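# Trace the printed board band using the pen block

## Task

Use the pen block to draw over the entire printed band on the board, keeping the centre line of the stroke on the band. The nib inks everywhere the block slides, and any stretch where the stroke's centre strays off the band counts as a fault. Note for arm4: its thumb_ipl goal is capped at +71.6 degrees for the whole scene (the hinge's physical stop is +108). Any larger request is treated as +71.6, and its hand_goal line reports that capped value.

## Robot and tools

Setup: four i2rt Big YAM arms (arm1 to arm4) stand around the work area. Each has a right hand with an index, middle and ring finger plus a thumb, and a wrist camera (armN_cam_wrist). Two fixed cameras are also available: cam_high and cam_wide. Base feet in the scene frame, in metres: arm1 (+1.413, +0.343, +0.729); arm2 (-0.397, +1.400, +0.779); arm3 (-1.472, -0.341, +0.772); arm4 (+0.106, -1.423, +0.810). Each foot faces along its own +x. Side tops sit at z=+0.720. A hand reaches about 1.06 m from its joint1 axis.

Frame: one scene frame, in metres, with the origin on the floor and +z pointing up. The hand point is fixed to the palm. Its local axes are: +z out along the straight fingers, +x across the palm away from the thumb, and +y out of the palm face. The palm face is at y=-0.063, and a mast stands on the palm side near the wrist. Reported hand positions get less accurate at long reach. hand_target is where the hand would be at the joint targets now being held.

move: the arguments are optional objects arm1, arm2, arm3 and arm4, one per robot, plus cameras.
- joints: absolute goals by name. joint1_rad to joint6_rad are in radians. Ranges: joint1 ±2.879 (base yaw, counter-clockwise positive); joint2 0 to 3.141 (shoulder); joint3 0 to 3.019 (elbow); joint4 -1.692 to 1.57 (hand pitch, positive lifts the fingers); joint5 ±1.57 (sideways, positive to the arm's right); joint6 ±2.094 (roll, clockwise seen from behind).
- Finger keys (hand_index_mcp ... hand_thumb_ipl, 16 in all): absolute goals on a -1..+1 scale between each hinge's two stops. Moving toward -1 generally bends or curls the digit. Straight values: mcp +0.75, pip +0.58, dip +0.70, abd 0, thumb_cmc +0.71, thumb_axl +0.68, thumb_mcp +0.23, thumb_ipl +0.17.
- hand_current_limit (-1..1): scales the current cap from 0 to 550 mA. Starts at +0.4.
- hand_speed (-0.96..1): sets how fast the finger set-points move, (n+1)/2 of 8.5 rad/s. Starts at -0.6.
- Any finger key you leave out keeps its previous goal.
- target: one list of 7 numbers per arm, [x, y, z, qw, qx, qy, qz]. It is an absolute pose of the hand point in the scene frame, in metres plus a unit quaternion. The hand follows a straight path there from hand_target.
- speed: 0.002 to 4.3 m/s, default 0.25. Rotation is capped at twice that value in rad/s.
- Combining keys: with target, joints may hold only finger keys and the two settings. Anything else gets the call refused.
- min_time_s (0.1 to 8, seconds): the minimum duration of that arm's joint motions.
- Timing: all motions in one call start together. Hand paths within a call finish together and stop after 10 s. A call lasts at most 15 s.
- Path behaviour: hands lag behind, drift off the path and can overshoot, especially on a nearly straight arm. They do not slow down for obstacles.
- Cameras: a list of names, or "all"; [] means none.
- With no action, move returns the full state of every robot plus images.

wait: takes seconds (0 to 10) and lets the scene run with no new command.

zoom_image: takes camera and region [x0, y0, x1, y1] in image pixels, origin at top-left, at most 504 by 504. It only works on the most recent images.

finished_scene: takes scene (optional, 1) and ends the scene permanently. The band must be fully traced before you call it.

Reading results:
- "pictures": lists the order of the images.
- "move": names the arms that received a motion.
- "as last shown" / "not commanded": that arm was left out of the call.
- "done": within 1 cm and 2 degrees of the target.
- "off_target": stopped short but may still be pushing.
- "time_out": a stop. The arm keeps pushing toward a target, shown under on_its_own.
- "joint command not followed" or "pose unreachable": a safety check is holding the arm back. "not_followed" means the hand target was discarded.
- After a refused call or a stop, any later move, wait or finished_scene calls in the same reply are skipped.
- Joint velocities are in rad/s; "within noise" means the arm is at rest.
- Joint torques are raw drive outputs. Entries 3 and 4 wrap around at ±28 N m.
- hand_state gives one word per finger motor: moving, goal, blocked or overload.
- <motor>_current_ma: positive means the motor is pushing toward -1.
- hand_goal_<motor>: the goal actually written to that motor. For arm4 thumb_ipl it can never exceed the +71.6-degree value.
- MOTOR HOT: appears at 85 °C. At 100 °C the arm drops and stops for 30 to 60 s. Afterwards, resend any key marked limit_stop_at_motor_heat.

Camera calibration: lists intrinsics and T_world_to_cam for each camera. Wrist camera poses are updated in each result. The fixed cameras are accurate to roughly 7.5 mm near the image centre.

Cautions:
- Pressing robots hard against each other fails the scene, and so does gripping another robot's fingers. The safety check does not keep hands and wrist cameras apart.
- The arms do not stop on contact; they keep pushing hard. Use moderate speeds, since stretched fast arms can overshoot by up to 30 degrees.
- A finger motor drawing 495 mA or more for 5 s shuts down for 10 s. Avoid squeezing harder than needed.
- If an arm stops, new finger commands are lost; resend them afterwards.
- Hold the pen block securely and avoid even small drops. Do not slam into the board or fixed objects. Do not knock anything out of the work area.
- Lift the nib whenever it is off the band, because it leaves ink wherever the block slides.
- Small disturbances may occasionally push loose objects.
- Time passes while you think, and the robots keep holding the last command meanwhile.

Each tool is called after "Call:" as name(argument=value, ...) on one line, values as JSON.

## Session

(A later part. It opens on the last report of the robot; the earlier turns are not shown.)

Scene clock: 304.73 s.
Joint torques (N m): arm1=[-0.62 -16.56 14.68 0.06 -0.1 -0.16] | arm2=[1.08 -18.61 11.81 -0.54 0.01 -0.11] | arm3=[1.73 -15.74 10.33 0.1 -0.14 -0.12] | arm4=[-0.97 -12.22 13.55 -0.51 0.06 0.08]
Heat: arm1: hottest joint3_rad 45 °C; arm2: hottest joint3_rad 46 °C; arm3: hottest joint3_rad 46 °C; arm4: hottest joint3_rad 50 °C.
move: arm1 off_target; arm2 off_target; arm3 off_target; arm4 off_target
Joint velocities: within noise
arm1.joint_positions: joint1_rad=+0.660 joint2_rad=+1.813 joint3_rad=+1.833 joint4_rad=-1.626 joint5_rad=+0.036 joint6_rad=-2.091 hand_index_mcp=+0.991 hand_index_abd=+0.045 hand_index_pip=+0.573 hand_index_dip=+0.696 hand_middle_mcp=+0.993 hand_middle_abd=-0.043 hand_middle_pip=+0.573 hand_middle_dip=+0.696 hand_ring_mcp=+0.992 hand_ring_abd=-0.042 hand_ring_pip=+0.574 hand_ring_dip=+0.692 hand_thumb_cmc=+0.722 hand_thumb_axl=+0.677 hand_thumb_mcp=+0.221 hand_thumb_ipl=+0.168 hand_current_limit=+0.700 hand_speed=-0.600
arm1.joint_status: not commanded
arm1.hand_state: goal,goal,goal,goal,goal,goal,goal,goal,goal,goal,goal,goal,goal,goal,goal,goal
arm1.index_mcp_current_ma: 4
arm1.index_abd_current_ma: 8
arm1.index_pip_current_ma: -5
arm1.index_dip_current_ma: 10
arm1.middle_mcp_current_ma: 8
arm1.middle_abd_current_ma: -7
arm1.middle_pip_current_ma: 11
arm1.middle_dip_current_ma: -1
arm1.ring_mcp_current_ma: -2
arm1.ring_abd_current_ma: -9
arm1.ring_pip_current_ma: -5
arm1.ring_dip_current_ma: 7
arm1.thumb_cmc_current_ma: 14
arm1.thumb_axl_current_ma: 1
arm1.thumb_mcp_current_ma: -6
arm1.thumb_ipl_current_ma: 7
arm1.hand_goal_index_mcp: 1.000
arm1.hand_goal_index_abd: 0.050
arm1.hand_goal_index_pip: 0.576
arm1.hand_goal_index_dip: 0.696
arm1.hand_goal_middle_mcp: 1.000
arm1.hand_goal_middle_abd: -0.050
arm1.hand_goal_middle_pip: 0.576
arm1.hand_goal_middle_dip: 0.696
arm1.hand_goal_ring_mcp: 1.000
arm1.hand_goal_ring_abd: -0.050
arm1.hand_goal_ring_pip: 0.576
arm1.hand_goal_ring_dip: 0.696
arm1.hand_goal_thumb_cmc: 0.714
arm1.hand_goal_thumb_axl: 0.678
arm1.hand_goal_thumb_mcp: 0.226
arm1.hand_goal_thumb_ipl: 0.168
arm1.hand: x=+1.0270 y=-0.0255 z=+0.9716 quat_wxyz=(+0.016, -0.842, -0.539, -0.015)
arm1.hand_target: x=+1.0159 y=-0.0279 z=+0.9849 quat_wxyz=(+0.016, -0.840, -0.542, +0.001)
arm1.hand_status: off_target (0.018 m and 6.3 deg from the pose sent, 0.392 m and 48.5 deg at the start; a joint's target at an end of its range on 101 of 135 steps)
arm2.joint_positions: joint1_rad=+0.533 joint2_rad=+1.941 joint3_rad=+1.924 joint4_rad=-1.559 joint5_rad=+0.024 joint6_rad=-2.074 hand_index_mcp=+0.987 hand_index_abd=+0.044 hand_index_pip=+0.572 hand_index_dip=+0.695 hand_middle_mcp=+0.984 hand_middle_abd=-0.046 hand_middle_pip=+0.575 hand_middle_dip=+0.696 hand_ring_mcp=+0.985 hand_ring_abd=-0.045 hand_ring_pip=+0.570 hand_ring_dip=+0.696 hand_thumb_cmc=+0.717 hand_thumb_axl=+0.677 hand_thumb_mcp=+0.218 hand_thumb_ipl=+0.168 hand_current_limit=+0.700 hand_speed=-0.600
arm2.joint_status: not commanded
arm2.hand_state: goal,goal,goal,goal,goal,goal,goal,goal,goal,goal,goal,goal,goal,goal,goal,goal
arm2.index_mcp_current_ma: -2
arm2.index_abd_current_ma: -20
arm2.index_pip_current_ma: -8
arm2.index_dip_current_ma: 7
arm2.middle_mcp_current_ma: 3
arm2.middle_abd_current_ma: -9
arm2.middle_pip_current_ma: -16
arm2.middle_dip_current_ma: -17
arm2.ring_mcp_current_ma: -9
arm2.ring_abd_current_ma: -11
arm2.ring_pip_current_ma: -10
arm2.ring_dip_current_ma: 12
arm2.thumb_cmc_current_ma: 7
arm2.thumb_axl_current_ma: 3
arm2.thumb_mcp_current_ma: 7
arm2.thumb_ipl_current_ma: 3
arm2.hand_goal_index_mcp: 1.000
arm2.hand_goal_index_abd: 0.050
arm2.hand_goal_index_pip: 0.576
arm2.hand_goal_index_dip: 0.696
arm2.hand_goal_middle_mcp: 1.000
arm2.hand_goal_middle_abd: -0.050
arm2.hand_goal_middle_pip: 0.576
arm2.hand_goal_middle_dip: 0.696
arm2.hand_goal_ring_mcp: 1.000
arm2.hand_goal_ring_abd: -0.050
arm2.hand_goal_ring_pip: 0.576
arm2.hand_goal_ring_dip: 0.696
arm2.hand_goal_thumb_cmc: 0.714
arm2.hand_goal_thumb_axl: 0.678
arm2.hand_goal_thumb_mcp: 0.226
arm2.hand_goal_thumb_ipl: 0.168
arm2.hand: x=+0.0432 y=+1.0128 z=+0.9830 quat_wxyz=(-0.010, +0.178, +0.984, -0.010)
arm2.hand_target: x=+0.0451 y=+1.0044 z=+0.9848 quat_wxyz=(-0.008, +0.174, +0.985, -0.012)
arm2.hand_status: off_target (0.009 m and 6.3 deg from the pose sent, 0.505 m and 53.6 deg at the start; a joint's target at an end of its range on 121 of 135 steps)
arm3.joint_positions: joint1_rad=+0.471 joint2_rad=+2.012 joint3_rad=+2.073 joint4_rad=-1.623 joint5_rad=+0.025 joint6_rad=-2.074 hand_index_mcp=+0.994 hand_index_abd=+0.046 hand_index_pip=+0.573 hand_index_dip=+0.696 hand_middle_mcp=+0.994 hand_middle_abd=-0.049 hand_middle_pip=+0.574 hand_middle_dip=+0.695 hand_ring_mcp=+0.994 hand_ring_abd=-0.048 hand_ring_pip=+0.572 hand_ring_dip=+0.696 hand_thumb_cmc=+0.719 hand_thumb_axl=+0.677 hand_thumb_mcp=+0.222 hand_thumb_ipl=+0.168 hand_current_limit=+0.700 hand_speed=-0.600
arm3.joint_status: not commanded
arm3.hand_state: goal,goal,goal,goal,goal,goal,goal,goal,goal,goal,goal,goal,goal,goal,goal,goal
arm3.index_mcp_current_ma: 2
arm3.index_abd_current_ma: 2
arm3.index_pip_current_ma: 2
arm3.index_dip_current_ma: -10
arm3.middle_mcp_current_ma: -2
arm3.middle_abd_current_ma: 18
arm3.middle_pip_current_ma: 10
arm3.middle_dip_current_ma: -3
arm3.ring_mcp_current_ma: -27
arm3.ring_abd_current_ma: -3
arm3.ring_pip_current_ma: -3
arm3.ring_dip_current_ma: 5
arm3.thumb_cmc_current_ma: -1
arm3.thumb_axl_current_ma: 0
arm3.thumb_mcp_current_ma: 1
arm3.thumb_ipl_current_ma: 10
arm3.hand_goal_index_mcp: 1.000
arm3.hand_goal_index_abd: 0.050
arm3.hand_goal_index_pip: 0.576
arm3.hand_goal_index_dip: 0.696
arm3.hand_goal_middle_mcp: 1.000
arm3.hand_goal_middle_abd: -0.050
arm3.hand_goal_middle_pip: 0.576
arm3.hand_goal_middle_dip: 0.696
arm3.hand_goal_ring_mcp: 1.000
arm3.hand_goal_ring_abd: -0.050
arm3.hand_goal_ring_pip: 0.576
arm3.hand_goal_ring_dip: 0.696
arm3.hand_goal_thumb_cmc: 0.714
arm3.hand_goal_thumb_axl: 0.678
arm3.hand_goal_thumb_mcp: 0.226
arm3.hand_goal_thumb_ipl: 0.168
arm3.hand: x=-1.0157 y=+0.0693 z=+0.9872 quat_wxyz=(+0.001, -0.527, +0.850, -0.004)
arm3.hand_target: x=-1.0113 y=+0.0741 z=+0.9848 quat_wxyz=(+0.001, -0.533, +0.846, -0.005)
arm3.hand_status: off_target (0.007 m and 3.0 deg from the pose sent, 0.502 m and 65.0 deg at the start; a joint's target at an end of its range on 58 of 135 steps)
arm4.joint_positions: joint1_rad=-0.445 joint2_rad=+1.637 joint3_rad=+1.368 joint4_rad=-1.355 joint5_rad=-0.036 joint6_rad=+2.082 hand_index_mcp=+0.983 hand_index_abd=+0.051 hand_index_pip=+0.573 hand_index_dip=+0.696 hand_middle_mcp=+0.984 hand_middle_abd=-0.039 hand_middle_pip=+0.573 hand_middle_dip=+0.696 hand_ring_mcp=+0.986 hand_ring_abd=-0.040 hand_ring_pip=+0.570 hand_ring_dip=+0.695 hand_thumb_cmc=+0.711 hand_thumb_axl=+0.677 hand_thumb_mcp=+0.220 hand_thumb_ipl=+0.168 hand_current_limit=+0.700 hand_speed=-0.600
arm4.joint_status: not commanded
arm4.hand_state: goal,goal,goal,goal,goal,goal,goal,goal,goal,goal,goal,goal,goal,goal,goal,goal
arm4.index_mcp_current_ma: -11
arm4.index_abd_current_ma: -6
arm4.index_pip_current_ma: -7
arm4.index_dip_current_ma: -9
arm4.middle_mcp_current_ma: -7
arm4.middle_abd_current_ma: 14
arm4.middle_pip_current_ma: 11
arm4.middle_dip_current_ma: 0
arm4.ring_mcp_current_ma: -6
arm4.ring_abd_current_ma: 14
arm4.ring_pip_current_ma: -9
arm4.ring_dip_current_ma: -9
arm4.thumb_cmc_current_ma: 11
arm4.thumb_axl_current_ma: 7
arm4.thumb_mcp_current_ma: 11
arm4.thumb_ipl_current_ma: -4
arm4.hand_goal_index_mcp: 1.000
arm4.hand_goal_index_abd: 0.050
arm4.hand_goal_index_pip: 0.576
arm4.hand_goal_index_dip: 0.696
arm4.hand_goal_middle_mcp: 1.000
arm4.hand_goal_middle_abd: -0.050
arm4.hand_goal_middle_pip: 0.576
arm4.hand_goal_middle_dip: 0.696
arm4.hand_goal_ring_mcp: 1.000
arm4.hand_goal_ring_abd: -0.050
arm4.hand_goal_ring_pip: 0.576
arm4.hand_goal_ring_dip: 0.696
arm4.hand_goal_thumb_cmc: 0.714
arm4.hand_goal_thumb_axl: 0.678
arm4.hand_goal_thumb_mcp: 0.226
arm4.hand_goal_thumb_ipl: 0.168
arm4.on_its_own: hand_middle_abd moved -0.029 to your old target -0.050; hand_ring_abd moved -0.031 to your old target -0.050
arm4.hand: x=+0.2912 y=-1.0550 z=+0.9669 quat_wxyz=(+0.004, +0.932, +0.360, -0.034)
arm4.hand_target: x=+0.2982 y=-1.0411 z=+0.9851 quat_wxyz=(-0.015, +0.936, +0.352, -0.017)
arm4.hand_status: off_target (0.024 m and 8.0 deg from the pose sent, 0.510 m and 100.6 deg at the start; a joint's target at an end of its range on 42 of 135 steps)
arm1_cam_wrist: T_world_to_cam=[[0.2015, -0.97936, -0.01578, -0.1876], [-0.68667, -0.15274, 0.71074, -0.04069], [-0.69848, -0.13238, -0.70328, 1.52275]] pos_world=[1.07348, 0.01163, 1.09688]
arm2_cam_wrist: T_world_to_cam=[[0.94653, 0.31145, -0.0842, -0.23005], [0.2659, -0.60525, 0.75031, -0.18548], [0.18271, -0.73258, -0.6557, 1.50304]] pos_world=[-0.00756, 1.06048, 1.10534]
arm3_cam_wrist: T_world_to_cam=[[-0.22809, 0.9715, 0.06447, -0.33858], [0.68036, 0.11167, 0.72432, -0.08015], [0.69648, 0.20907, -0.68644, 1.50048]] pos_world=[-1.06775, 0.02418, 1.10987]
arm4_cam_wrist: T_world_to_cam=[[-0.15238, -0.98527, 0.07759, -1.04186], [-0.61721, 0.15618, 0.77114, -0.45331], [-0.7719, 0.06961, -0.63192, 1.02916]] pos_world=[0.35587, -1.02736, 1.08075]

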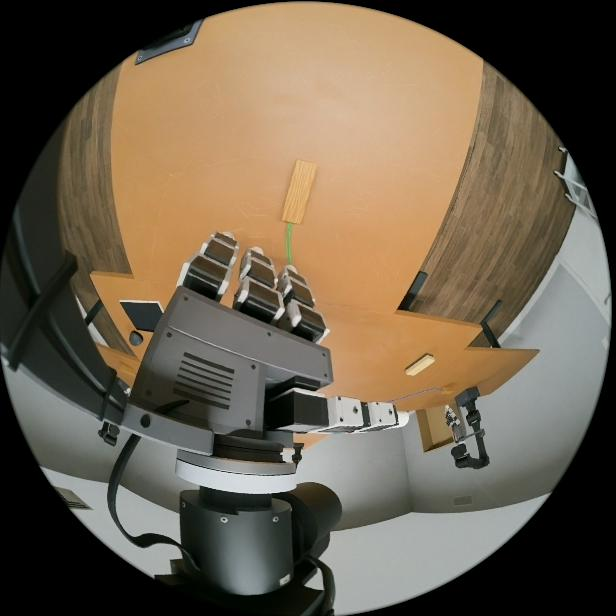

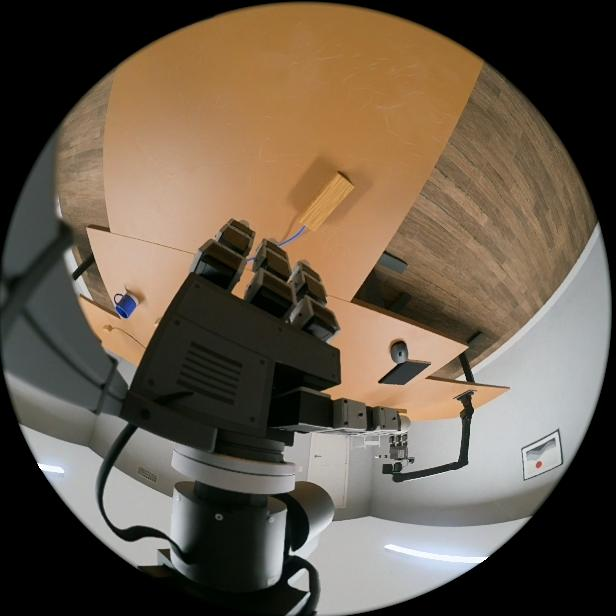

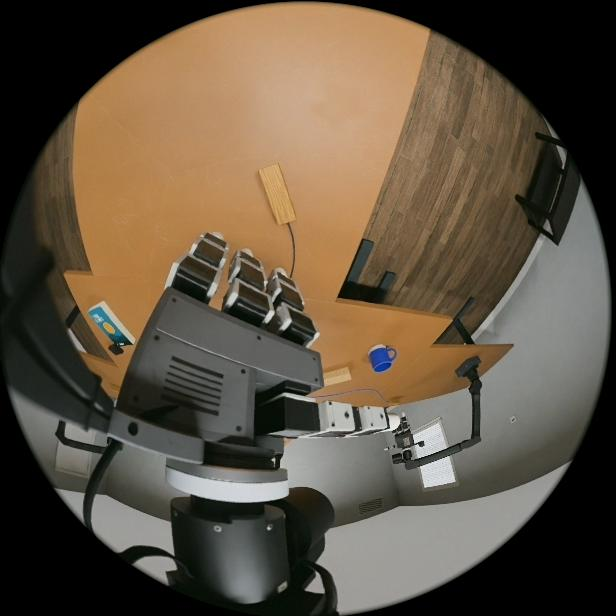

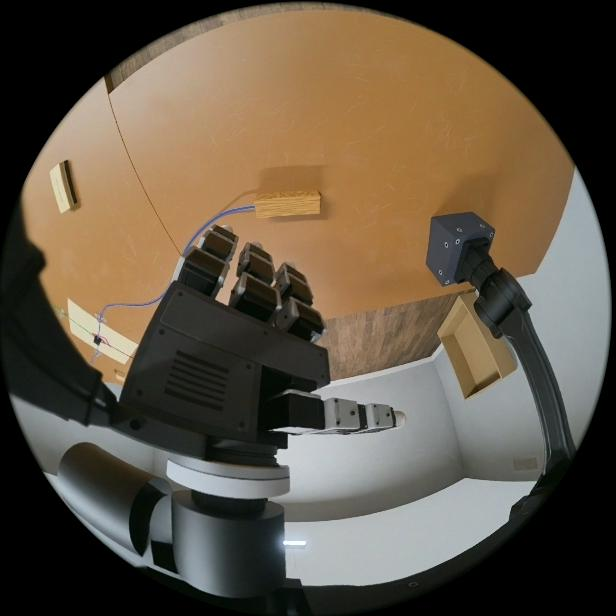

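Call:
zoom_image(camera="arm1_cam_wrist", region=[200, 140, 340, 300])

Call:
zoom_image(camera="arm2_cam_wrist", region=[220, 150, 380, 300])

Call:
zoom_image(camera="arm3_cam_wrist", region=[180, 150, 320, 300])

Call:
zoom_image(camera="arm4_cam_wrist", region=[180, 160, 340, 310])

Scaled by 3.150 from the camera's image (finer frame: 880x880).

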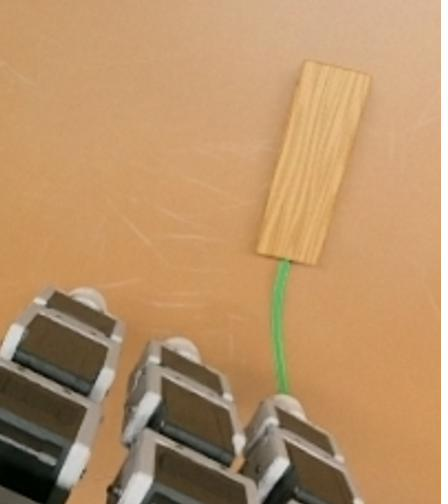

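Scaled by 3.150 from the camera's image (finer frame: 880x880).

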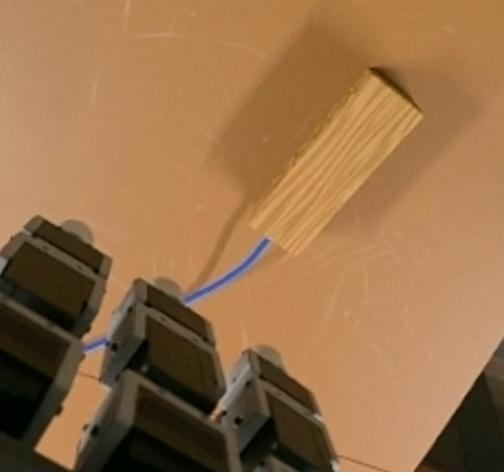

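Scaled by 3.360 from the camera's image (finer frame: 880x880).

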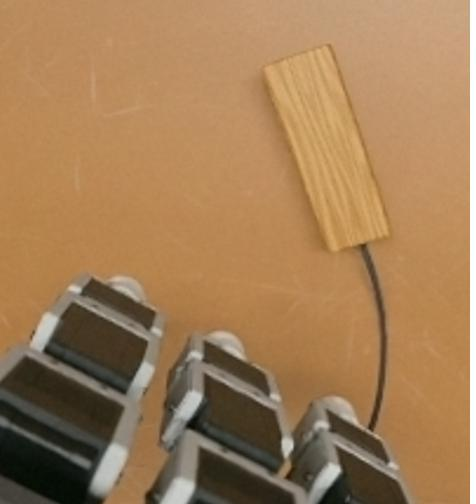

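Scaled by 3.150 from the camera's image (finer frame: 880x880).

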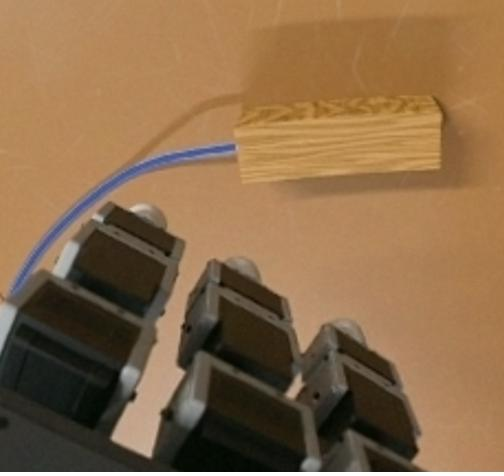

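Call:
move(arm1={"target": [1.0105, -0.030, 0.903, 0.016, -0.842, -0.539, 0], "speed": 0.2}, arm2={"target": [0.046, 0.963, 0.892, 0, 0.178, 0.984, 0], "speed": 0.2}, arm3={"target": [-0.884, 0.130, 0.888, 0, -0.527, 0.850, 0], "speed": 0.2}, arm4={"target": [0.295, -0.879, 0.908, 0, 0.933, 0.360, 0], "speed": 0.2}, cameras=["arm1_cam_wrist", "arm2_cam_wrist", "arm3_cam_wrist", "arm4_cam_wrist"])

Scene clock: 378.17 s.
Joint torques (N m): arm1=[-0.79 -16.73 9.68 0.88 -0.11 -0.13] | arm2=[0.56 -20.84 8.91 0.25 -0.14 -0.11] | arm3=[1.03 -19.66 10.22 0.17 -0.33 -0.13] | arm4=[-0.09 -17.2 13.57 -0.77 0.11 0.08]
Heat: arm1: hottest joint3_rad 50 °C; arm2: hottest joint3_rad 51 °C; arm3: hottest joint3_rad 48 °C; arm4: hottest joint3_rad 54 °C.
move: arm1 done; arm2 off_target; arm3 off_target; arm4 off_target
Joint velocities: within noise
arm1.joint_positions: joint1_rad=+0.658 joint2_rad=+1.837 joint3_rad=+1.712 joint4_rad=-1.444 joint5_rad=+0.036 joint6_rad=-2.091 hand_index_mcp=+0.991 hand_index_abd=+0.045 hand_index_pip=+0.573 hand_index_dip=+0.696 hand_middle_mcp=+0.993 hand_middle_abd=-0.043 hand_middle_pip=+0.573 hand_middle_dip=+0.696 hand_ring_mcp=+0.992 hand_ring_abd=-0.042 hand_ring_pip=+0.574 hand_ring_dip=+0.692 hand_thumb_cmc=+0.722 hand_thumb_axl=+0.677 hand_thumb_mcp=+0.221 hand_thumb_ipl=+0.168 hand_current_limit=+0.700 hand_speed=-0.600
arm1.joint_status: not commanded
arm1.hand_state: goal,goal,goal,goal,goal,goal,goal,goal,goal,goal,goal,goal,goal,goal,goal,goal
arm1.index_mcp_current_ma: 5
arm1.index_abd_current_ma: 0
arm1.index_pip_current_ma: -10
arm1.index_dip_current_ma: 13
arm1.middle_mcp_current_ma: 10
arm1.middle_abd_current_ma: -1
arm1.middle_pip_current_ma: 8
arm1.middle_dip_current_ma: -1
arm1.ring_mcp_current_ma: 0
arm1.ring_abd_current_ma: -8
arm1.ring_pip_current_ma: -8
arm1.ring_dip_current_ma: 4
arm1.thumb_cmc_current_ma: 7
arm1.thumb_axl_current_ma: -6
arm1.thumb_mcp_current_ma: -6
arm1.thumb_ipl_current_ma: 3
arm1.hand_goal_index_mcp: 1.000
arm1.hand_goal_index_abd: 0.050
arm1.hand_goal_index_pip: 0.576
arm1.hand_goal_index_dip: 0.696
arm1.hand_goal_middle_mcp: 1.000
arm1.hand_goal_middle_abd: -0.050
arm1.hand_goal_middle_pip: 0.576
arm1.hand_goal_middle_dip: 0.696
arm1.hand_goal_ring_mcp: 1.000
arm1.hand_goal_ring_abd: -0.050
arm1.hand_goal_ring_pip: 0.576
arm1.hand_goal_ring_dip: 0.696
arm1.hand_goal_thumb_cmc: 0.714
arm1.hand_goal_thumb_axl: 0.678
arm1.hand_goal_thumb_mcp: 0.226
arm1.hand_goal_thumb_ipl: 0.168
arm1.hand: x=+1.0142 y=-0.0336 z=+0.9117 quat_wxyz=(+0.015, -0.843, -0.538, +0.004)
arm1.hand_target: x=+1.0106 y=-0.0300 z=+0.9031 quat_wxyz=(+0.016, -0.842, -0.539, +0.000)
arm1.hand_status: done (0.010 m and 0.5 deg from the pose sent, 0.071 m and 1.7 deg at the start)
arm2.joint_positions: joint1_rad=+0.486 joint2_rad=+2.054 joint3_rad=+1.894 joint4_rad=-1.403 joint5_rad=+0.009 joint6_rad=-2.075 hand_index_mcp=+0.987 hand_index_abd=+0.044 hand_index_pip=+0.572 hand_index_dip=+0.695 hand_middle_mcp=+0.984 hand_middle_abd=-0.046 hand_middle_pip=+0.575 hand_middle_dip=+0.696 hand_ring_mcp=+0.985 hand_ring_abd=-0.045 hand_ring_pip=+0.570 hand_ring_dip=+0.696 hand_thumb_cmc=+0.717 hand_thumb_axl=+0.677 hand_thumb_mcp=+0.218 hand_thumb_ipl=+0.168 hand_current_limit=+0.700 hand_speed=-0.600
arm2.joint_status: not commanded
arm2.hand_state: goal,goal,goal,goal,goal,goal,goal,goal,goal,goal,goal,goal,goal,goal,goal,goal
arm2.index_mcp_current_ma: -8
arm2.index_abd_current_ma: -14
arm2.index_pip_current_ma: 8
arm2.index_dip_current_ma: 5
arm2.middle_mcp_current_ma: -3
arm2.middle_abd_current_ma: -8
arm2.middle_pip_current_ma: 4
arm2.middle_dip_current_ma: -24
arm2.ring_mcp_current_ma: 28
arm2.ring_abd_current_ma: -6
arm2.ring_pip_current_ma: -19
arm2.ring_dip_current_ma: 7
arm2.thumb_cmc_current_ma: -16
arm2.thumb_axl_current_ma: 13
arm2.thumb_mcp_current_ma: 7
arm2.thumb_ipl_current_ma: -1
arm2.hand_goal_index_mcp: 1.000
arm2.hand_goal_index_abd: 0.050
arm2.hand_goal_index_pip: 0.576
arm2.hand_goal_index_dip: 0.696
arm2.hand_goal_middle_mcp: 1.000
arm2.hand_goal_middle_abd: -0.050
arm2.hand_goal_middle_pip: 0.576
arm2.hand_goal_middle_dip: 0.696
arm2.hand_goal_ring_mcp: 1.000
arm2.hand_goal_ring_abd: -0.050
arm2.hand_goal_ring_pip: 0.576
arm2.hand_goal_ring_dip: 0.696
arm2.hand_goal_thumb_cmc: 0.714
arm2.hand_goal_thumb_axl: 0.678
arm2.hand_goal_thumb_mcp: 0.226
arm2.hand_goal_thumb_ipl: 0.168
arm2.hand: x=+0.0476 y=+0.9672 z=+0.9051 quat_wxyz=(+0.000, +0.200, +0.980, -0.008)
arm2.hand_target: x=+0.0460 y=+0.9634 z=+0.8922 quat_wxyz=(-0.003, +0.197, +0.980, -0.004)
arm2.hand_status: off_target (0.014 m and 2.8 deg from the pose sent, 0.104 m and 1.6 deg at the start; a joint's target at an end of its range on 56 of 56 steps)
arm3.joint_positions: joint1_rad=+0.438 joint2_rad=+2.500 joint3_rad=+2.702 joint4_rad=-1.670 joint5_rad=+0.011 joint6_rad=-2.074 hand_index_mcp=+0.994 hand_index_abd=+0.046 hand_index_pip=+0.573 hand_index_dip=+0.696 hand_middle_mcp=+0.994 hand_middle_abd=-0.049 hand_middle_pip=+0.574 hand_middle_dip=+0.695 hand_ring_mcp=+0.994 hand_ring_abd=-0.048 hand_ring_pip=+0.572 hand_ring_dip=+0.696 hand_thumb_cmc=+0.719 hand_thumb_axl=+0.677 hand_thumb_mcp=+0.222 hand_thumb_ipl=+0.168 hand_current_limit=+0.700 hand_speed=-0.600
arm3.joint_status: not commanded
arm3.hand_state: goal,goal,goal,goal,goal,goal,goal,goal,goal,goal,goal,goal,goal,goal,goal,goal
arm3.index_mcp_current_ma: -13
arm3.index_abd_current_ma: -2
arm3.index_pip_current_ma: 8
arm3.index_dip_current_ma: -9
arm3.middle_mcp_current_ma: -8
arm3.middle_abd_current_ma: 9
arm3.middle_pip_current_ma: 3
arm3.middle_dip_current_ma: -2
arm3.ring_mcp_current_ma: -13
arm3.ring_abd_current_ma: -2
arm3.ring_pip_current_ma: -3
arm3.ring_dip_current_ma: 0
arm3.thumb_cmc_current_ma: 4
arm3.thumb_axl_current_ma: -6
arm3.thumb_mcp_current_ma: -9
arm3.thumb_ipl_current_ma: 9
arm3.hand_goal_index_mcp: 1.000
arm3.hand_goal_index_abd: 0.050
arm3.hand_goal_index_pip: 0.576
arm3.hand_goal_index_dip: 0.696
arm3.hand_goal_middle_mcp: 1.000
arm3.hand_goal_middle_abd: -0.050
arm3.hand_goal_middle_pip: 0.576
arm3.hand_goal_middle_dip: 0.696
arm3.hand_goal_ring_mcp: 1.000
arm3.hand_goal_ring_abd: -0.050
arm3.hand_goal_ring_pip: 0.576
arm3.hand_goal_ring_dip: 0.696
arm3.hand_goal_thumb_cmc: 0.714
arm3.hand_goal_thumb_axl: 0.678
arm3.hand_goal_thumb_mcp: 0.226
arm3.hand_goal_thumb_ipl: 0.168
arm3.hand: x=-0.8897 y=+0.1319 z=+0.8982 quat_wxyz=(+0.048, -0.512, +0.858, +0.004)
arm3.hand_target: x=-0.8850 y=+0.1294 z=+0.8878 quat_wxyz=(+0.044, -0.514, +0.857, +0.005)
arm3.hand_status: off_target (0.012 m and 5.8 deg from the pose sent, 0.176 m and 0.5 deg at the start; a joint's target at an end of its range on 55 of 56 steps)
arm4.joint_positions: joint1_rad=-0.357 joint2_rad=+2.069 joint3_rad=+1.790 joint4_rad=-1.334 joint5_rad=-0.018 joint6_rad=+2.083 hand_index_mcp=+0.983 hand_index_abd=+0.051 hand_index_pip=+0.573 hand_index_dip=+0.696 hand_middle_mcp=+0.984 hand_middle_abd=-0.040 hand_middle_pip=+0.573 hand_middle_dip=+0.696 hand_ring_mcp=+0.986 hand_ring_abd=-0.041 hand_ring_pip=+0.570 hand_ring_dip=+0.695 hand_thumb_cmc=+0.711 hand_thumb_axl=+0.677 hand_thumb_mcp=+0.220 hand_thumb_ipl=+0.168 hand_current_limit=+0.700 hand_speed=-0.600
arm4.joint_status: not commanded
arm4.hand_state: goal,goal,goal,goal,goal,goal,goal,goal,goal,goal,goal,goal,goal,goal,goal,goal
arm4.index_mcp_current_ma: -7
arm4.index_abd_current_ma: -1
arm4.index_pip_current_ma: -16
arm4.index_dip_current_ma: -10
arm4.middle_mcp_current_ma: -2
arm4.middle_abd_current_ma: 13
arm4.middle_pip_current_ma: 12
arm4.middle_dip_current_ma: -1
arm4.ring_mcp_current_ma: -13
arm4.ring_abd_current_ma: 7
arm4.ring_pip_current_ma: -18
arm4.ring_dip_current_ma: -2
arm4.thumb_cmc_current_ma: 17
arm4.thumb_axl_current_ma: -5
arm4.thumb_mcp_current_ma: -1
arm4.thumb_ipl_current_ma: -2
arm4.hand_goal_index_mcp: 1.000
arm4.hand_goal_index_abd: 0.050
arm4.hand_goal_index_pip: 0.576
arm4.hand_goal_index_dip: 0.696
arm4.hand_goal_middle_mcp: 1.000
arm4.hand_goal_middle_abd: -0.050
arm4.hand_goal_middle_pip: 0.576
arm4.hand_goal_middle_dip: 0.696
arm4.hand_goal_ring_mcp: 1.000
arm4.hand_goal_ring_abd: -0.050
arm4.hand_goal_ring_pip: 0.576
arm4.hand_goal_ring_dip: 0.696
arm4.hand_goal_thumb_cmc: 0.714
arm4.hand_goal_thumb_axl: 0.678
arm4.hand_goal_thumb_mcp: 0.226
arm4.hand_goal_thumb_ipl: 0.168
arm4.hand: x=+0.2949 y=-0.8953 z=+0.8911 quat_wxyz=(+0.006, +0.916, +0.401, -0.023)
arm4.hand_target: x=+0.2951 y=-0.8800 z=+0.9083 quat_wxyz=(-0.009, +0.917, +0.398, -0.010)
arm4.hand_status: off_target (0.024 m and 5.8 deg from the pose sent, 0.186 m and 4.0 deg at the start; a joint's target at an end of its range on 56 of 56 steps)
arm1_cam_wrist: T_world_to_cam=[[0.19917, -0.97996, -0.00092, -0.20517], [-0.66458, -0.13576, 0.73478, -0.05192], [-0.72019, -0.14573, -0.6783, 1.46953]] pos_world=[1.0647, 0.00605, 1.03475]
arm2_cam_wrist: T_world_to_cam=[[0.96134, 0.26745, -0.06555, -0.20156], [0.22297, -0.61637, 0.75523, -0.14743], [0.16159, -0.74065, -0.65217, 1.42332]] pos_world=[-0.00335, 1.01722, 1.02638]
arm3_cam_wrist: T_world_to_cam=[[-0.202, 0.97307, 0.11103, -0.38377], [0.63013, 0.04234, 0.77534, -0.18983], [0.74976, 0.22658, -0.62171, 1.3256]] pos_world=[-0.95178, 0.08113, 1.01393]
arm4_cam_wrist: T_world_to_cam=[[-0.06705, -0.99536, 0.06904, -0.90468], [-0.64387, 0.09602, 0.75909, -0.45266], [-0.76219, 0.00644, -0.64732, 0.92726]] pos_world=[0.35464, -0.86299, 1.0063]

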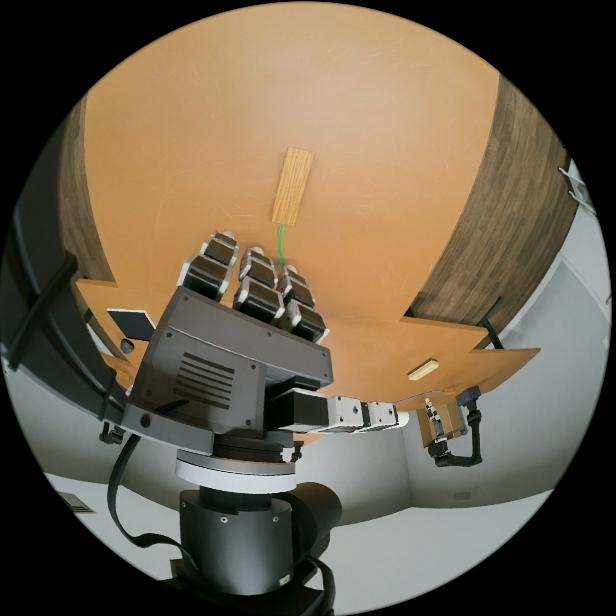

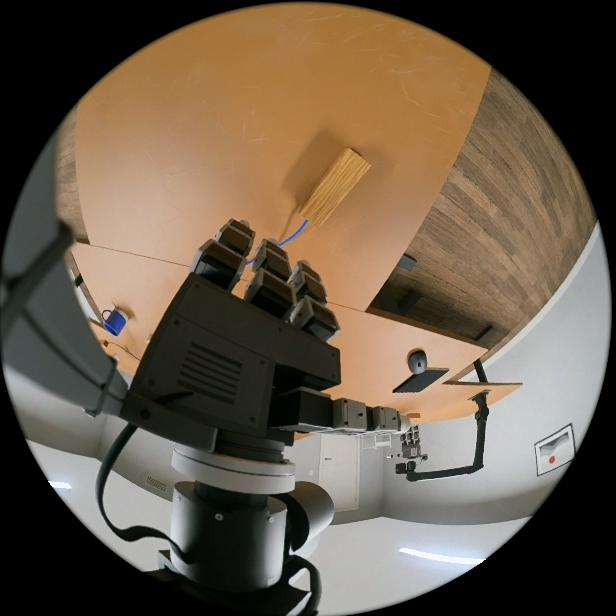

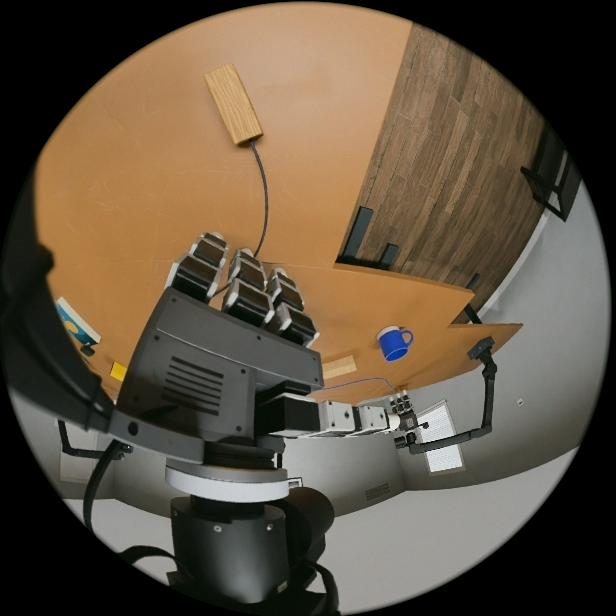

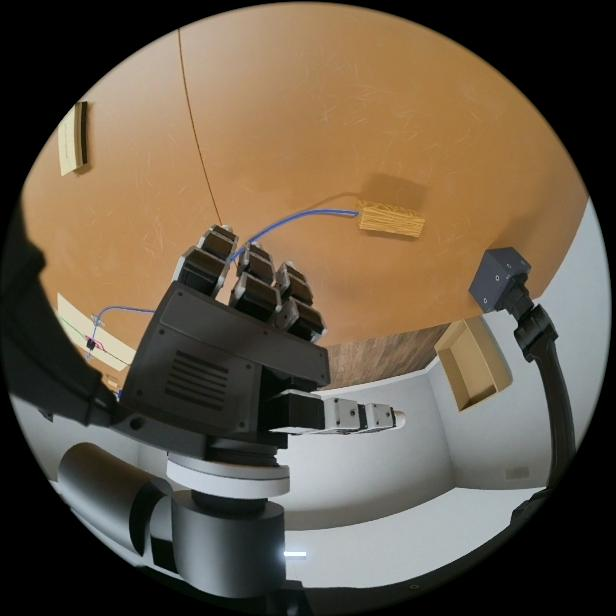

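Call:
zoom_image(camera="arm1_cam_wrist", region=[200, 180, 340, 300])

Call:
zoom_image(camera="arm2_cam_wrist", region=[220, 180, 360, 300])

Call:
zoom_image(camera="arm3_cam_wrist", region=[180, 180, 320, 300])

Call:
zoom_image(camera="arm4_cam_wrist", region=[180, 180, 320, 300])

Scaled by 3.600 from the camera's image (finer frame: 880x880).

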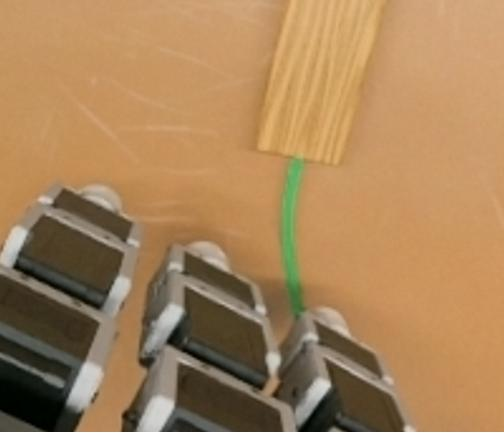

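Scaled by 3.600 from the camera's image (finer frame: 880x880).

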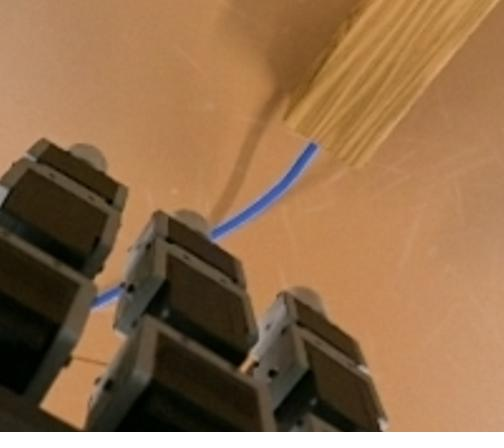

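Scaled by 3.600 from the camera's image (finer frame: 880x880).

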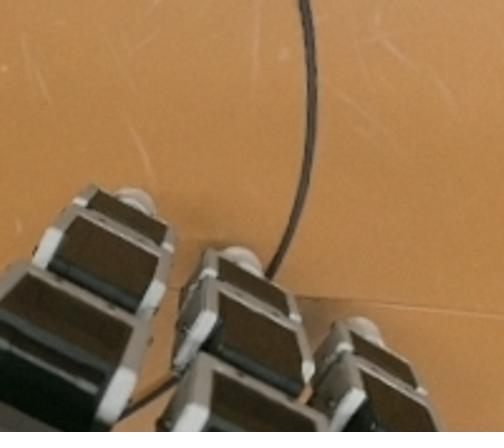

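Scaled by 3.600 from the camera's image (finer frame: 880x880).

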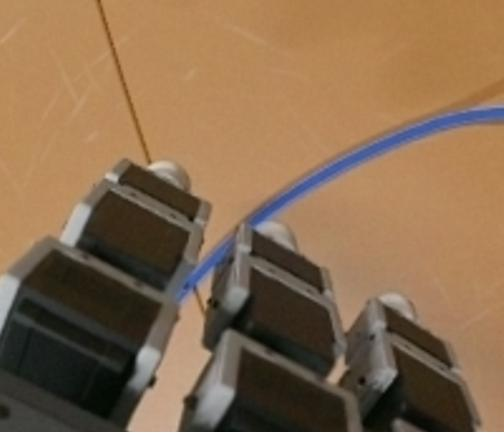

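Call:
move(arm1={"target": [1.0106, -0.030, 0.842, 0.016, -0.842, -0.539, 0], "speed": 0.1}, arm2={"target": [0.050, 0.963, 0.837, 0, 0.2, 0.98, 0], "speed": 0.1}, arm3={"target": [-0.885, 0.1235, 0.839, 0.0, -0.512, 0.858, 0], "speed": 0.1}, arm4={"target": [0.307, -0.867, 0.866, 0, 0.916, 0.40, 0], "speed": 0.1}, cameras=["arm1_cam_wrist", "arm2_cam_wrist", "arm3_cam_wrist", "arm4_cam_wrist"])

Scene clock: 433.30 s.
Joint torques (N m): arm1=[-0.67 -16.97 9.36 0.9 -0.14 -0.13] | arm2=[0.62 -20.13 8.28 0.39 -0.01 -0.01] | arm3=[0.73 -20.13 9.33 0.08 -0.09 -0.1] | arm4=[-0.5 -17.79 13.18 0.25 0.03 -0.04]
Heat: arm1: hottest joint3_rad 49 °C; arm2: hottest joint3_rad 45 °C; arm3: hottest joint3_rad 48 °C; arm4: hottest joint3_rad 55 °C.
move: arm1 done; arm2 off_target; arm3 off_target; arm4 off_target
Joint velocities: within noise
arm1.joint_positions: joint1_rad=+0.657 joint2_rad=+1.871 joint3_rad=+1.598 joint4_rad=-1.298 joint5_rad=+0.037 joint6_rad=-2.091 hand_index_mcp=+0.991 hand_index_abd=+0.037 hand_index_pip=+0.573 hand_index_dip=+0.695 hand_middle_mcp=+0.992 hand_middle_abd=-0.043 hand_middle_pip=+0.573 hand_middle_dip=+0.696 hand_ring_mcp=+0.991 hand_ring_abd=-0.042 hand_ring_pip=+0.574 hand_ring_dip=+0.691 hand_thumb_cmc=+0.715 hand_thumb_axl=+0.677 hand_thumb_mcp=+0.220 hand_thumb_ipl=+0.168 hand_current_limit=+0.700 hand_speed=-0.600
arm1.joint_status: not commanded
arm1.hand_state: goal,goal,goal,goal,goal,goal,goal,goal,goal,goal,goal,goal,goal,goal,goal,goal
arm1.index_mcp_current_ma: 10
arm1.index_abd_current_ma: 2
arm1.index_pip_current_ma: -8
arm1.index_dip_current_ma: 6
arm1.middle_mcp_current_ma: 4
arm1.middle_abd_current_ma: -3
arm1.middle_pip_current_ma: 7
arm1.middle_dip_current_ma: 1
arm1.ring_mcp_current_ma: -2
arm1.ring_abd_current_ma: -8
arm1.ring_pip_current_ma: -3
arm1.ring_dip_current_ma: 7
arm1.thumb_cmc_current_ma: 9
arm1.thumb_axl_current_ma: 0
arm1.thumb_mcp_current_ma: -6
arm1.thumb_ipl_current_ma: -3
arm1.hand_goal_index_mcp: 1.000
arm1.hand_goal_index_abd: 0.050
arm1.hand_goal_index_pip: 0.576
arm1.hand_goal_index_dip: 0.696
arm1.hand_goal_middle_mcp: 1.000
arm1.hand_goal_middle_abd: -0.050
arm1.hand_goal_middle_pip: 0.576
arm1.hand_goal_middle_dip: 0.696
arm1.hand_goal_ring_mcp: 1.000
arm1.hand_goal_ring_abd: -0.050
arm1.hand_goal_ring_pip: 0.576
arm1.hand_goal_ring_dip: 0.696
arm1.hand_goal_thumb_cmc: 0.714
arm1.hand_goal_thumb_axl: 0.678
arm1.hand_goal_thumb_mcp: 0.226
arm1.hand_goal_thumb_ipl: 0.168
arm1.hand: x=+1.0138 y=-0.0340 z=+0.8505 quat_wxyz=(+0.015, -0.843, -0.537, +0.003)
arm1.hand_target: x=+1.0107 y=-0.0299 z=+0.8420 quat_wxyz=(+0.016, -0.842, -0.539, +0.000)
arm1.hand_status: done (0.010 m and 0.4 deg from the pose sent, 0.070 m and 0.5 deg at the start)
arm2.joint_positions: joint1_rad=+0.486 joint2_rad=+2.087 joint3_rad=+1.821 joint4_rad=-1.285 joint5_rad=-0.006 joint6_rad=-2.075 hand_index_mcp=+0.991 hand_index_abd=+0.021 hand_index_pip=+0.577 hand_index_dip=+0.697 hand_middle_mcp=+0.981 hand_middle_abd=-0.046 hand_middle_pip=+0.574 hand_middle_dip=+0.695 hand_ring_mcp=+0.982 hand_ring_abd=-0.045 hand_ring_pip=+0.570 hand_ring_dip=+0.691 hand_thumb_cmc=+0.717 hand_thumb_axl=+0.677 hand_thumb_mcp=+0.216 hand_thumb_ipl=+0.168 hand_current_limit=+0.700 hand_speed=-0.600
arm2.joint_status: not commanded
arm2.hand_state: goal,blocked,goal,goal,goal,goal,goal,goal,goal,goal,goal,goal,goal,goal,goal,goal
arm2.index_mcp_current_ma: -1
arm2.index_abd_current_ma: -14
arm2.index_pip_current_ma: -10
arm2.index_dip_current_ma: 2
arm2.middle_mcp_current_ma: -17
arm2.middle_abd_current_ma: 4
arm2.middle_pip_current_ma: 11
arm2.middle_dip_current_ma: 7
arm2.ring_mcp_current_ma: -8
arm2.ring_abd_current_ma: -13
arm2.ring_pip_current_ma: -6
arm2.ring_dip_current_ma: 5
arm2.thumb_cmc_current_ma: 2
arm2.thumb_axl_current_ma: -6
arm2.thumb_mcp_current_ma: -1
arm2.thumb_ipl_current_ma: -6
arm2.hand_goal_index_mcp: 1.000
arm2.hand_goal_index_abd: 0.050
arm2.hand_goal_index_pip: 0.576
arm2.hand_goal_index_dip: 0.696
arm2.hand_goal_middle_mcp: 1.000
arm2.hand_goal_middle_abd: -0.050
arm2.hand_goal_middle_pip: 0.576
arm2.hand_goal_middle_dip: 0.696
arm2.hand_goal_ring_mcp: 1.000
arm2.hand_goal_ring_abd: -0.050
arm2.hand_goal_ring_pip: 0.576
arm2.hand_goal_ring_dip: 0.696
arm2.hand_goal_thumb_cmc: 0.714
arm2.hand_goal_thumb_axl: 0.678
arm2.hand_goal_thumb_mcp: 0.226
arm2.hand_goal_thumb_ipl: 0.168
arm2.hand: x=+0.0524 y=+0.9652 z=+0.8584 quat_wxyz=(+0.009, +0.200, +0.980, -0.006)
arm2.hand_target: x=+0.0496 y=+0.9635 z=+0.8373 quat_wxyz=(+0.000, +0.200, +0.980, +0.000)
arm2.hand_status: off_target (0.022 m and 1.3 deg from the pose sent, 0.068 m and 0.9 deg at the start)
arm3.joint_positions: joint1_rad=+0.435 joint2_rad=+2.560 joint3_rad=+2.702 joint4_rad=-1.670 joint5_rad=+0.011 joint6_rad=-2.074 hand_index_mcp=+0.994 hand_index_abd=+0.046 hand_index_pip=+0.573 hand_index_dip=+0.696 hand_middle_mcp=+0.994 hand_middle_abd=-0.049 hand_middle_pip=+0.574 hand_middle_dip=+0.695 hand_ring_mcp=+0.994 hand_ring_abd=-0.048 hand_ring_pip=+0.572 hand_ring_dip=+0.696 hand_thumb_cmc=+0.719 hand_thumb_axl=+0.677 hand_thumb_mcp=+0.222 hand_thumb_ipl=+0.168 hand_current_limit=+0.700 hand_speed=-0.600
arm3.joint_status: not commanded
arm3.hand_state: goal,goal,goal,goal,goal,goal,goal,goal,goal,goal,goal,goal,goal,goal,goal,goal
arm3.index_mcp_current_ma: -5
arm3.index_abd_current_ma: 9
arm3.index_pip_current_ma: -2
arm3.index_dip_current_ma: -8
arm3.middle_mcp_current_ma: -7
arm3.middle_abd_current_ma: 1
arm3.middle_pip_current_ma: 1
arm3.middle_dip_current_ma: 5
arm3.ring_mcp_current_ma: -7
arm3.ring_abd_current_ma: -2
arm3.ring_pip_current_ma: -8
arm3.ring_dip_current_ma: 7
arm3.thumb_cmc_current_ma: -8
arm3.thumb_axl_current_ma: -3
arm3.thumb_mcp_current_ma: -19
arm3.thumb_ipl_current_ma: 13
arm3.hand_goal_index_mcp: 1.000
arm3.hand_goal_index_abd: 0.050
arm3.hand_goal_index_pip: 0.576
arm3.hand_goal_index_dip: 0.696
arm3.hand_goal_middle_mcp: 1.000
arm3.hand_goal_middle_abd: -0.050
arm3.hand_goal_middle_pip: 0.576
arm3.hand_goal_middle_dip: 0.696
arm3.hand_goal_ring_mcp: 1.000
arm3.hand_goal_ring_abd: -0.050
arm3.hand_goal_ring_pip: 0.576
arm3.hand_goal_ring_dip: 0.696
arm3.hand_goal_thumb_cmc: 0.714
arm3.hand_goal_thumb_axl: 0.678
arm3.hand_goal_thumb_mcp: 0.226
arm3.hand_goal_thumb_ipl: 0.168
arm3.hand: x=-0.8901 y=+0.1298 z=+0.8550 quat_wxyz=(+0.018, -0.511, +0.859, +0.003)
arm3.hand_target: x=-0.8857 y=+0.1231 z=+0.8390 quat_wxyz=(+0.007, -0.511, +0.860, +0.001)
arm3.hand_status: off_target (0.018 m and 2.1 deg from the pose sent, 0.060 m and 5.5 deg at the start; a joint's target at an end of its range on 38 of 45 steps)
arm4.joint_positions: joint1_rad=-0.357 joint2_rad=+2.140 joint3_rad=+1.796 joint4_rad=-1.291 joint5_rad=+0.012 joint6_rad=+2.083 hand_index_mcp=+0.983 hand_index_abd=+0.051 hand_index_pip=+0.573 hand_index_dip=+0.696 hand_middle_mcp=+0.984 hand_middle_abd=-0.042 hand_middle_pip=+0.573 hand_middle_dip=+0.696 hand_ring_mcp=+0.987 hand_ring_abd=-0.036 hand_ring_pip=+0.570 hand_ring_dip=+0.692 hand_thumb_cmc=+0.712 hand_thumb_axl=+0.677 hand_thumb_mcp=+0.219 hand_thumb_ipl=+0.168 hand_current_limit=+0.700 hand_speed=-0.600
arm4.joint_status: not commanded
arm4.hand_state: goal,goal,goal,goal,goal,goal,goal,goal,goal,goal,goal,goal,goal,goal,goal,goal
arm4.index_mcp_current_ma: -8
arm4.index_abd_current_ma: -11
arm4.index_pip_current_ma: -11
arm4.index_dip_current_ma: -2
arm4.middle_mcp_current_ma: 0
arm4.middle_abd_current_ma: 9
arm4.middle_pip_current_ma: 2
arm4.middle_dip_current_ma: 0
arm4.ring_mcp_current_ma: -3
arm4.ring_abd_current_ma: 2
arm4.ring_pip_current_ma: -10
arm4.ring_dip_current_ma: -1
arm4.thumb_cmc_current_ma: 14
arm4.thumb_axl_current_ma: 3
arm4.thumb_mcp_current_ma: 3
arm4.thumb_ipl_current_ma: -7
arm4.hand_goal_index_mcp: 1.000
arm4.hand_goal_index_abd: 0.050
arm4.hand_goal_index_pip: 0.576
arm4.hand_goal_index_dip: 0.696
arm4.hand_goal_middle_mcp: 1.000
arm4.hand_goal_middle_abd: -0.050
arm4.hand_goal_middle_pip: 0.576
arm4.hand_goal_middle_dip: 0.696
arm4.hand_goal_ring_mcp: 1.000
arm4.hand_goal_ring_abd: -0.050
arm4.hand_goal_ring_pip: 0.576
arm4.hand_goal_ring_dip: 0.696
arm4.hand_goal_thumb_cmc: 0.714
arm4.hand_goal_thumb_axl: 0.678
arm4.hand_goal_thumb_mcp: 0.226
arm4.hand_goal_thumb_ipl: 0.168
arm4.hand: x=+0.3014 y=-0.8888 z=+0.8532 quat_wxyz=(+0.024, +0.916, +0.401, -0.018)
arm4.hand_target: x=+0.3066 y=-0.8680 z=+0.8667 quat_wxyz=(+0.000, +0.916, +0.400, +0.000)
arm4.hand_status: off_target (0.026 m and 3.5 deg from the pose sent, 0.040 m and 2.8 deg at the start)
arm1_cam_wrist: T_world_to_cam=[[0.19874, -0.98005, -0.00219, -0.20401], [-0.66524, -0.13654, 0.73404, -0.006], [-0.7197, -0.14443, -0.6791, 1.42775]] pos_world=[1.0641, 0.00545, 0.97354]
arm2_cam_wrist: T_world_to_cam=[[0.96223, 0.2681, -0.04723, -0.225], [0.20887, -0.61582, 0.7597, -0.11807], [0.1746, -0.74087, -0.64856, 1.38701]] pos_world=[-0.001, 1.01522, 0.97862]
arm3_cam_wrist: T_world_to_cam=[[-0.19476, 0.97678, 0.08926, -0.35233], [0.66868, 0.06565, 0.74065, -0.095], [0.71759, 0.20394, -0.66594, 1.31159]] pos_world=[-0.94628, 0.0829, 0.97525]
arm4_cam_wrist: T_world_to_cam=[[-0.06761, -0.99307, 0.09613, -0.91611], [-0.6621, 0.11674, 0.74027, -0.38046], [-0.74636, -0.0136, -0.6654, 0.90049]] pos_world=[0.35825, -0.8531, 0.9689]

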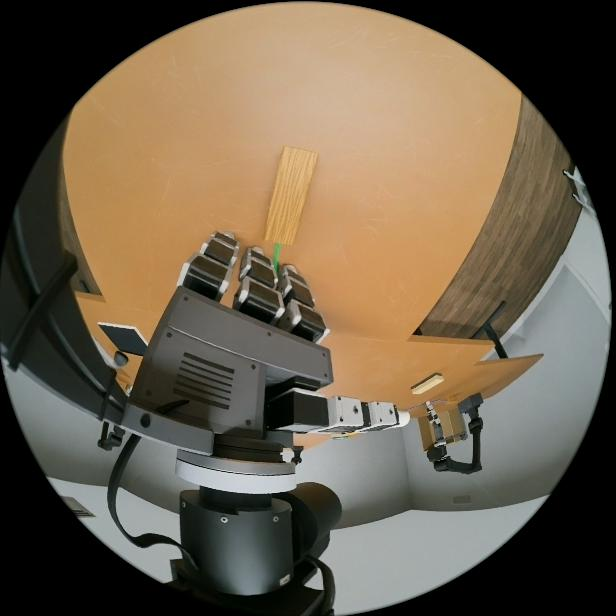

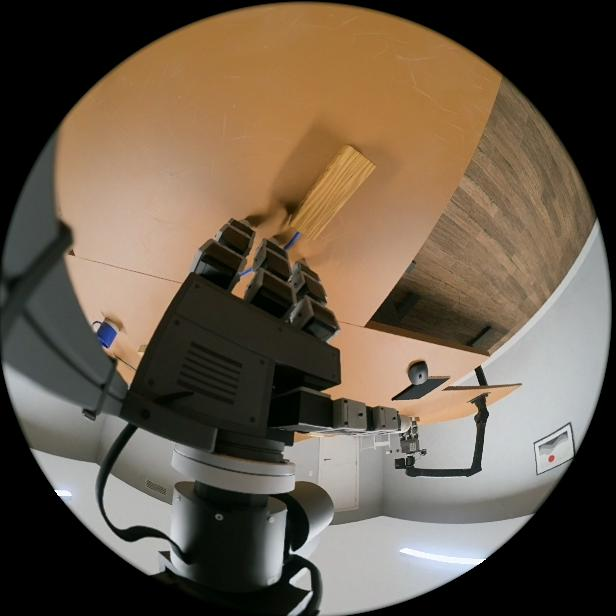

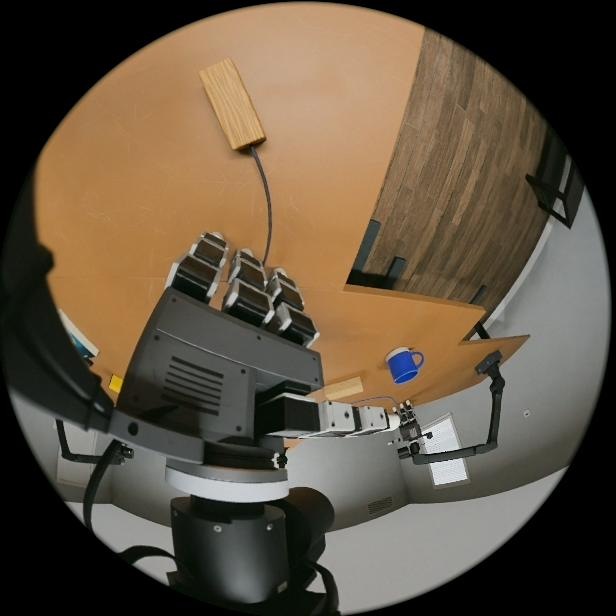

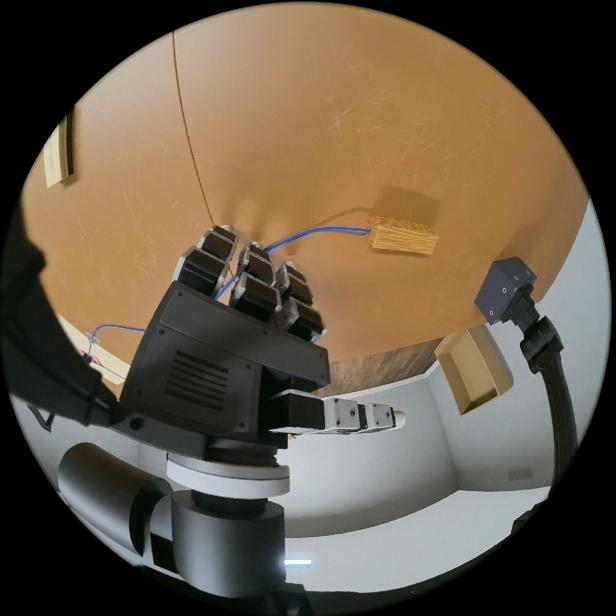

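Call:
zoom_image(camera="arm1_cam_wrist", region=[220, 200, 320, 300])

Call:
zoom_image(camera="arm2_cam_wrist", region=[220, 200, 340, 300])

Call:
zoom_image(camera="arm3_cam_wrist", region=[190, 200, 310, 300])

Call:
zoom_image(camera="arm4_cam_wrist", region=[190, 200, 310, 300])

Scaled by 5.040 from the camera's image (finer frame: 880x880).

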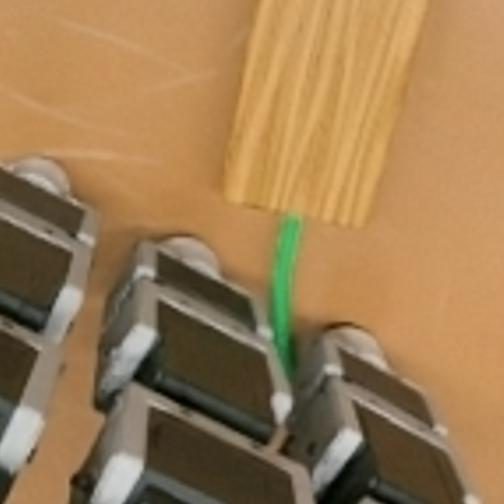

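Scaled by 4.200 from the camera's image (finer frame: 880x880).

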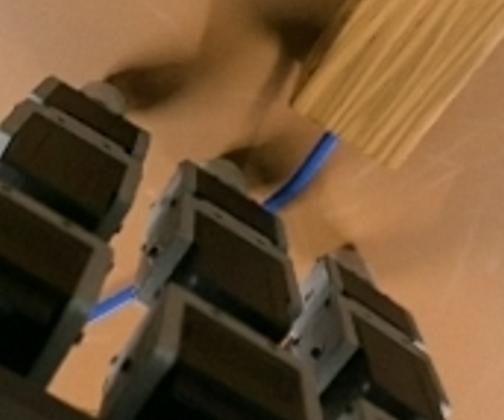

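Scaled by 4.200 from the camera's image (finer frame: 880x880).

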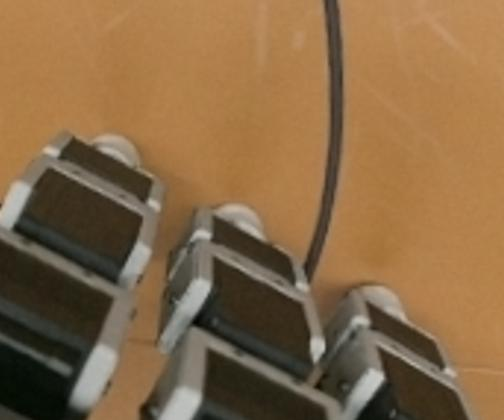

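Scaled by 4.200 from the camera's image (finer frame: 880x880).

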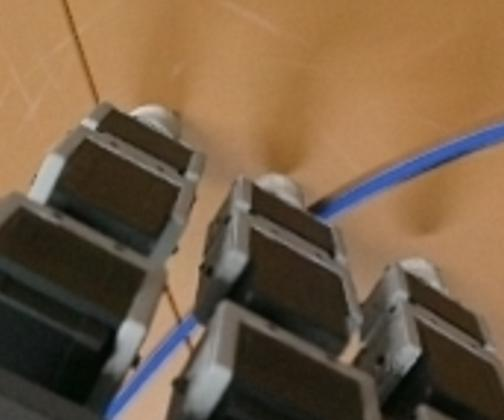

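Call:
zoom_image(camera="arm2_cam_wrist", region=[260, 210, 340, 280])

Call:
zoom_image(camera="arm1_cam_wrist", region=[230, 220, 310, 290])

Scaled by 6.300 from the camera's image (finer frame: 880x880).

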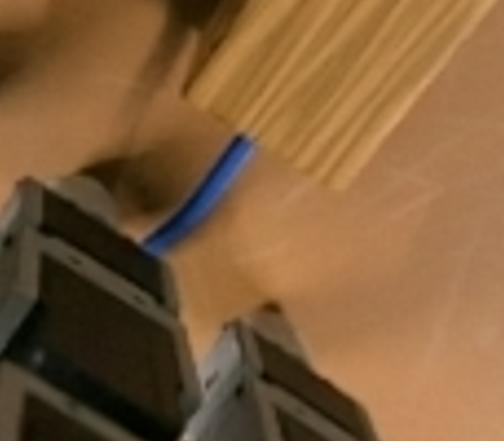

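Scaled by 6.300 from the camera's image (finer frame: 880x880).

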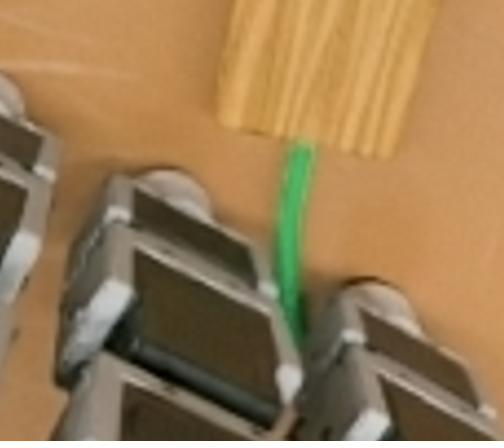

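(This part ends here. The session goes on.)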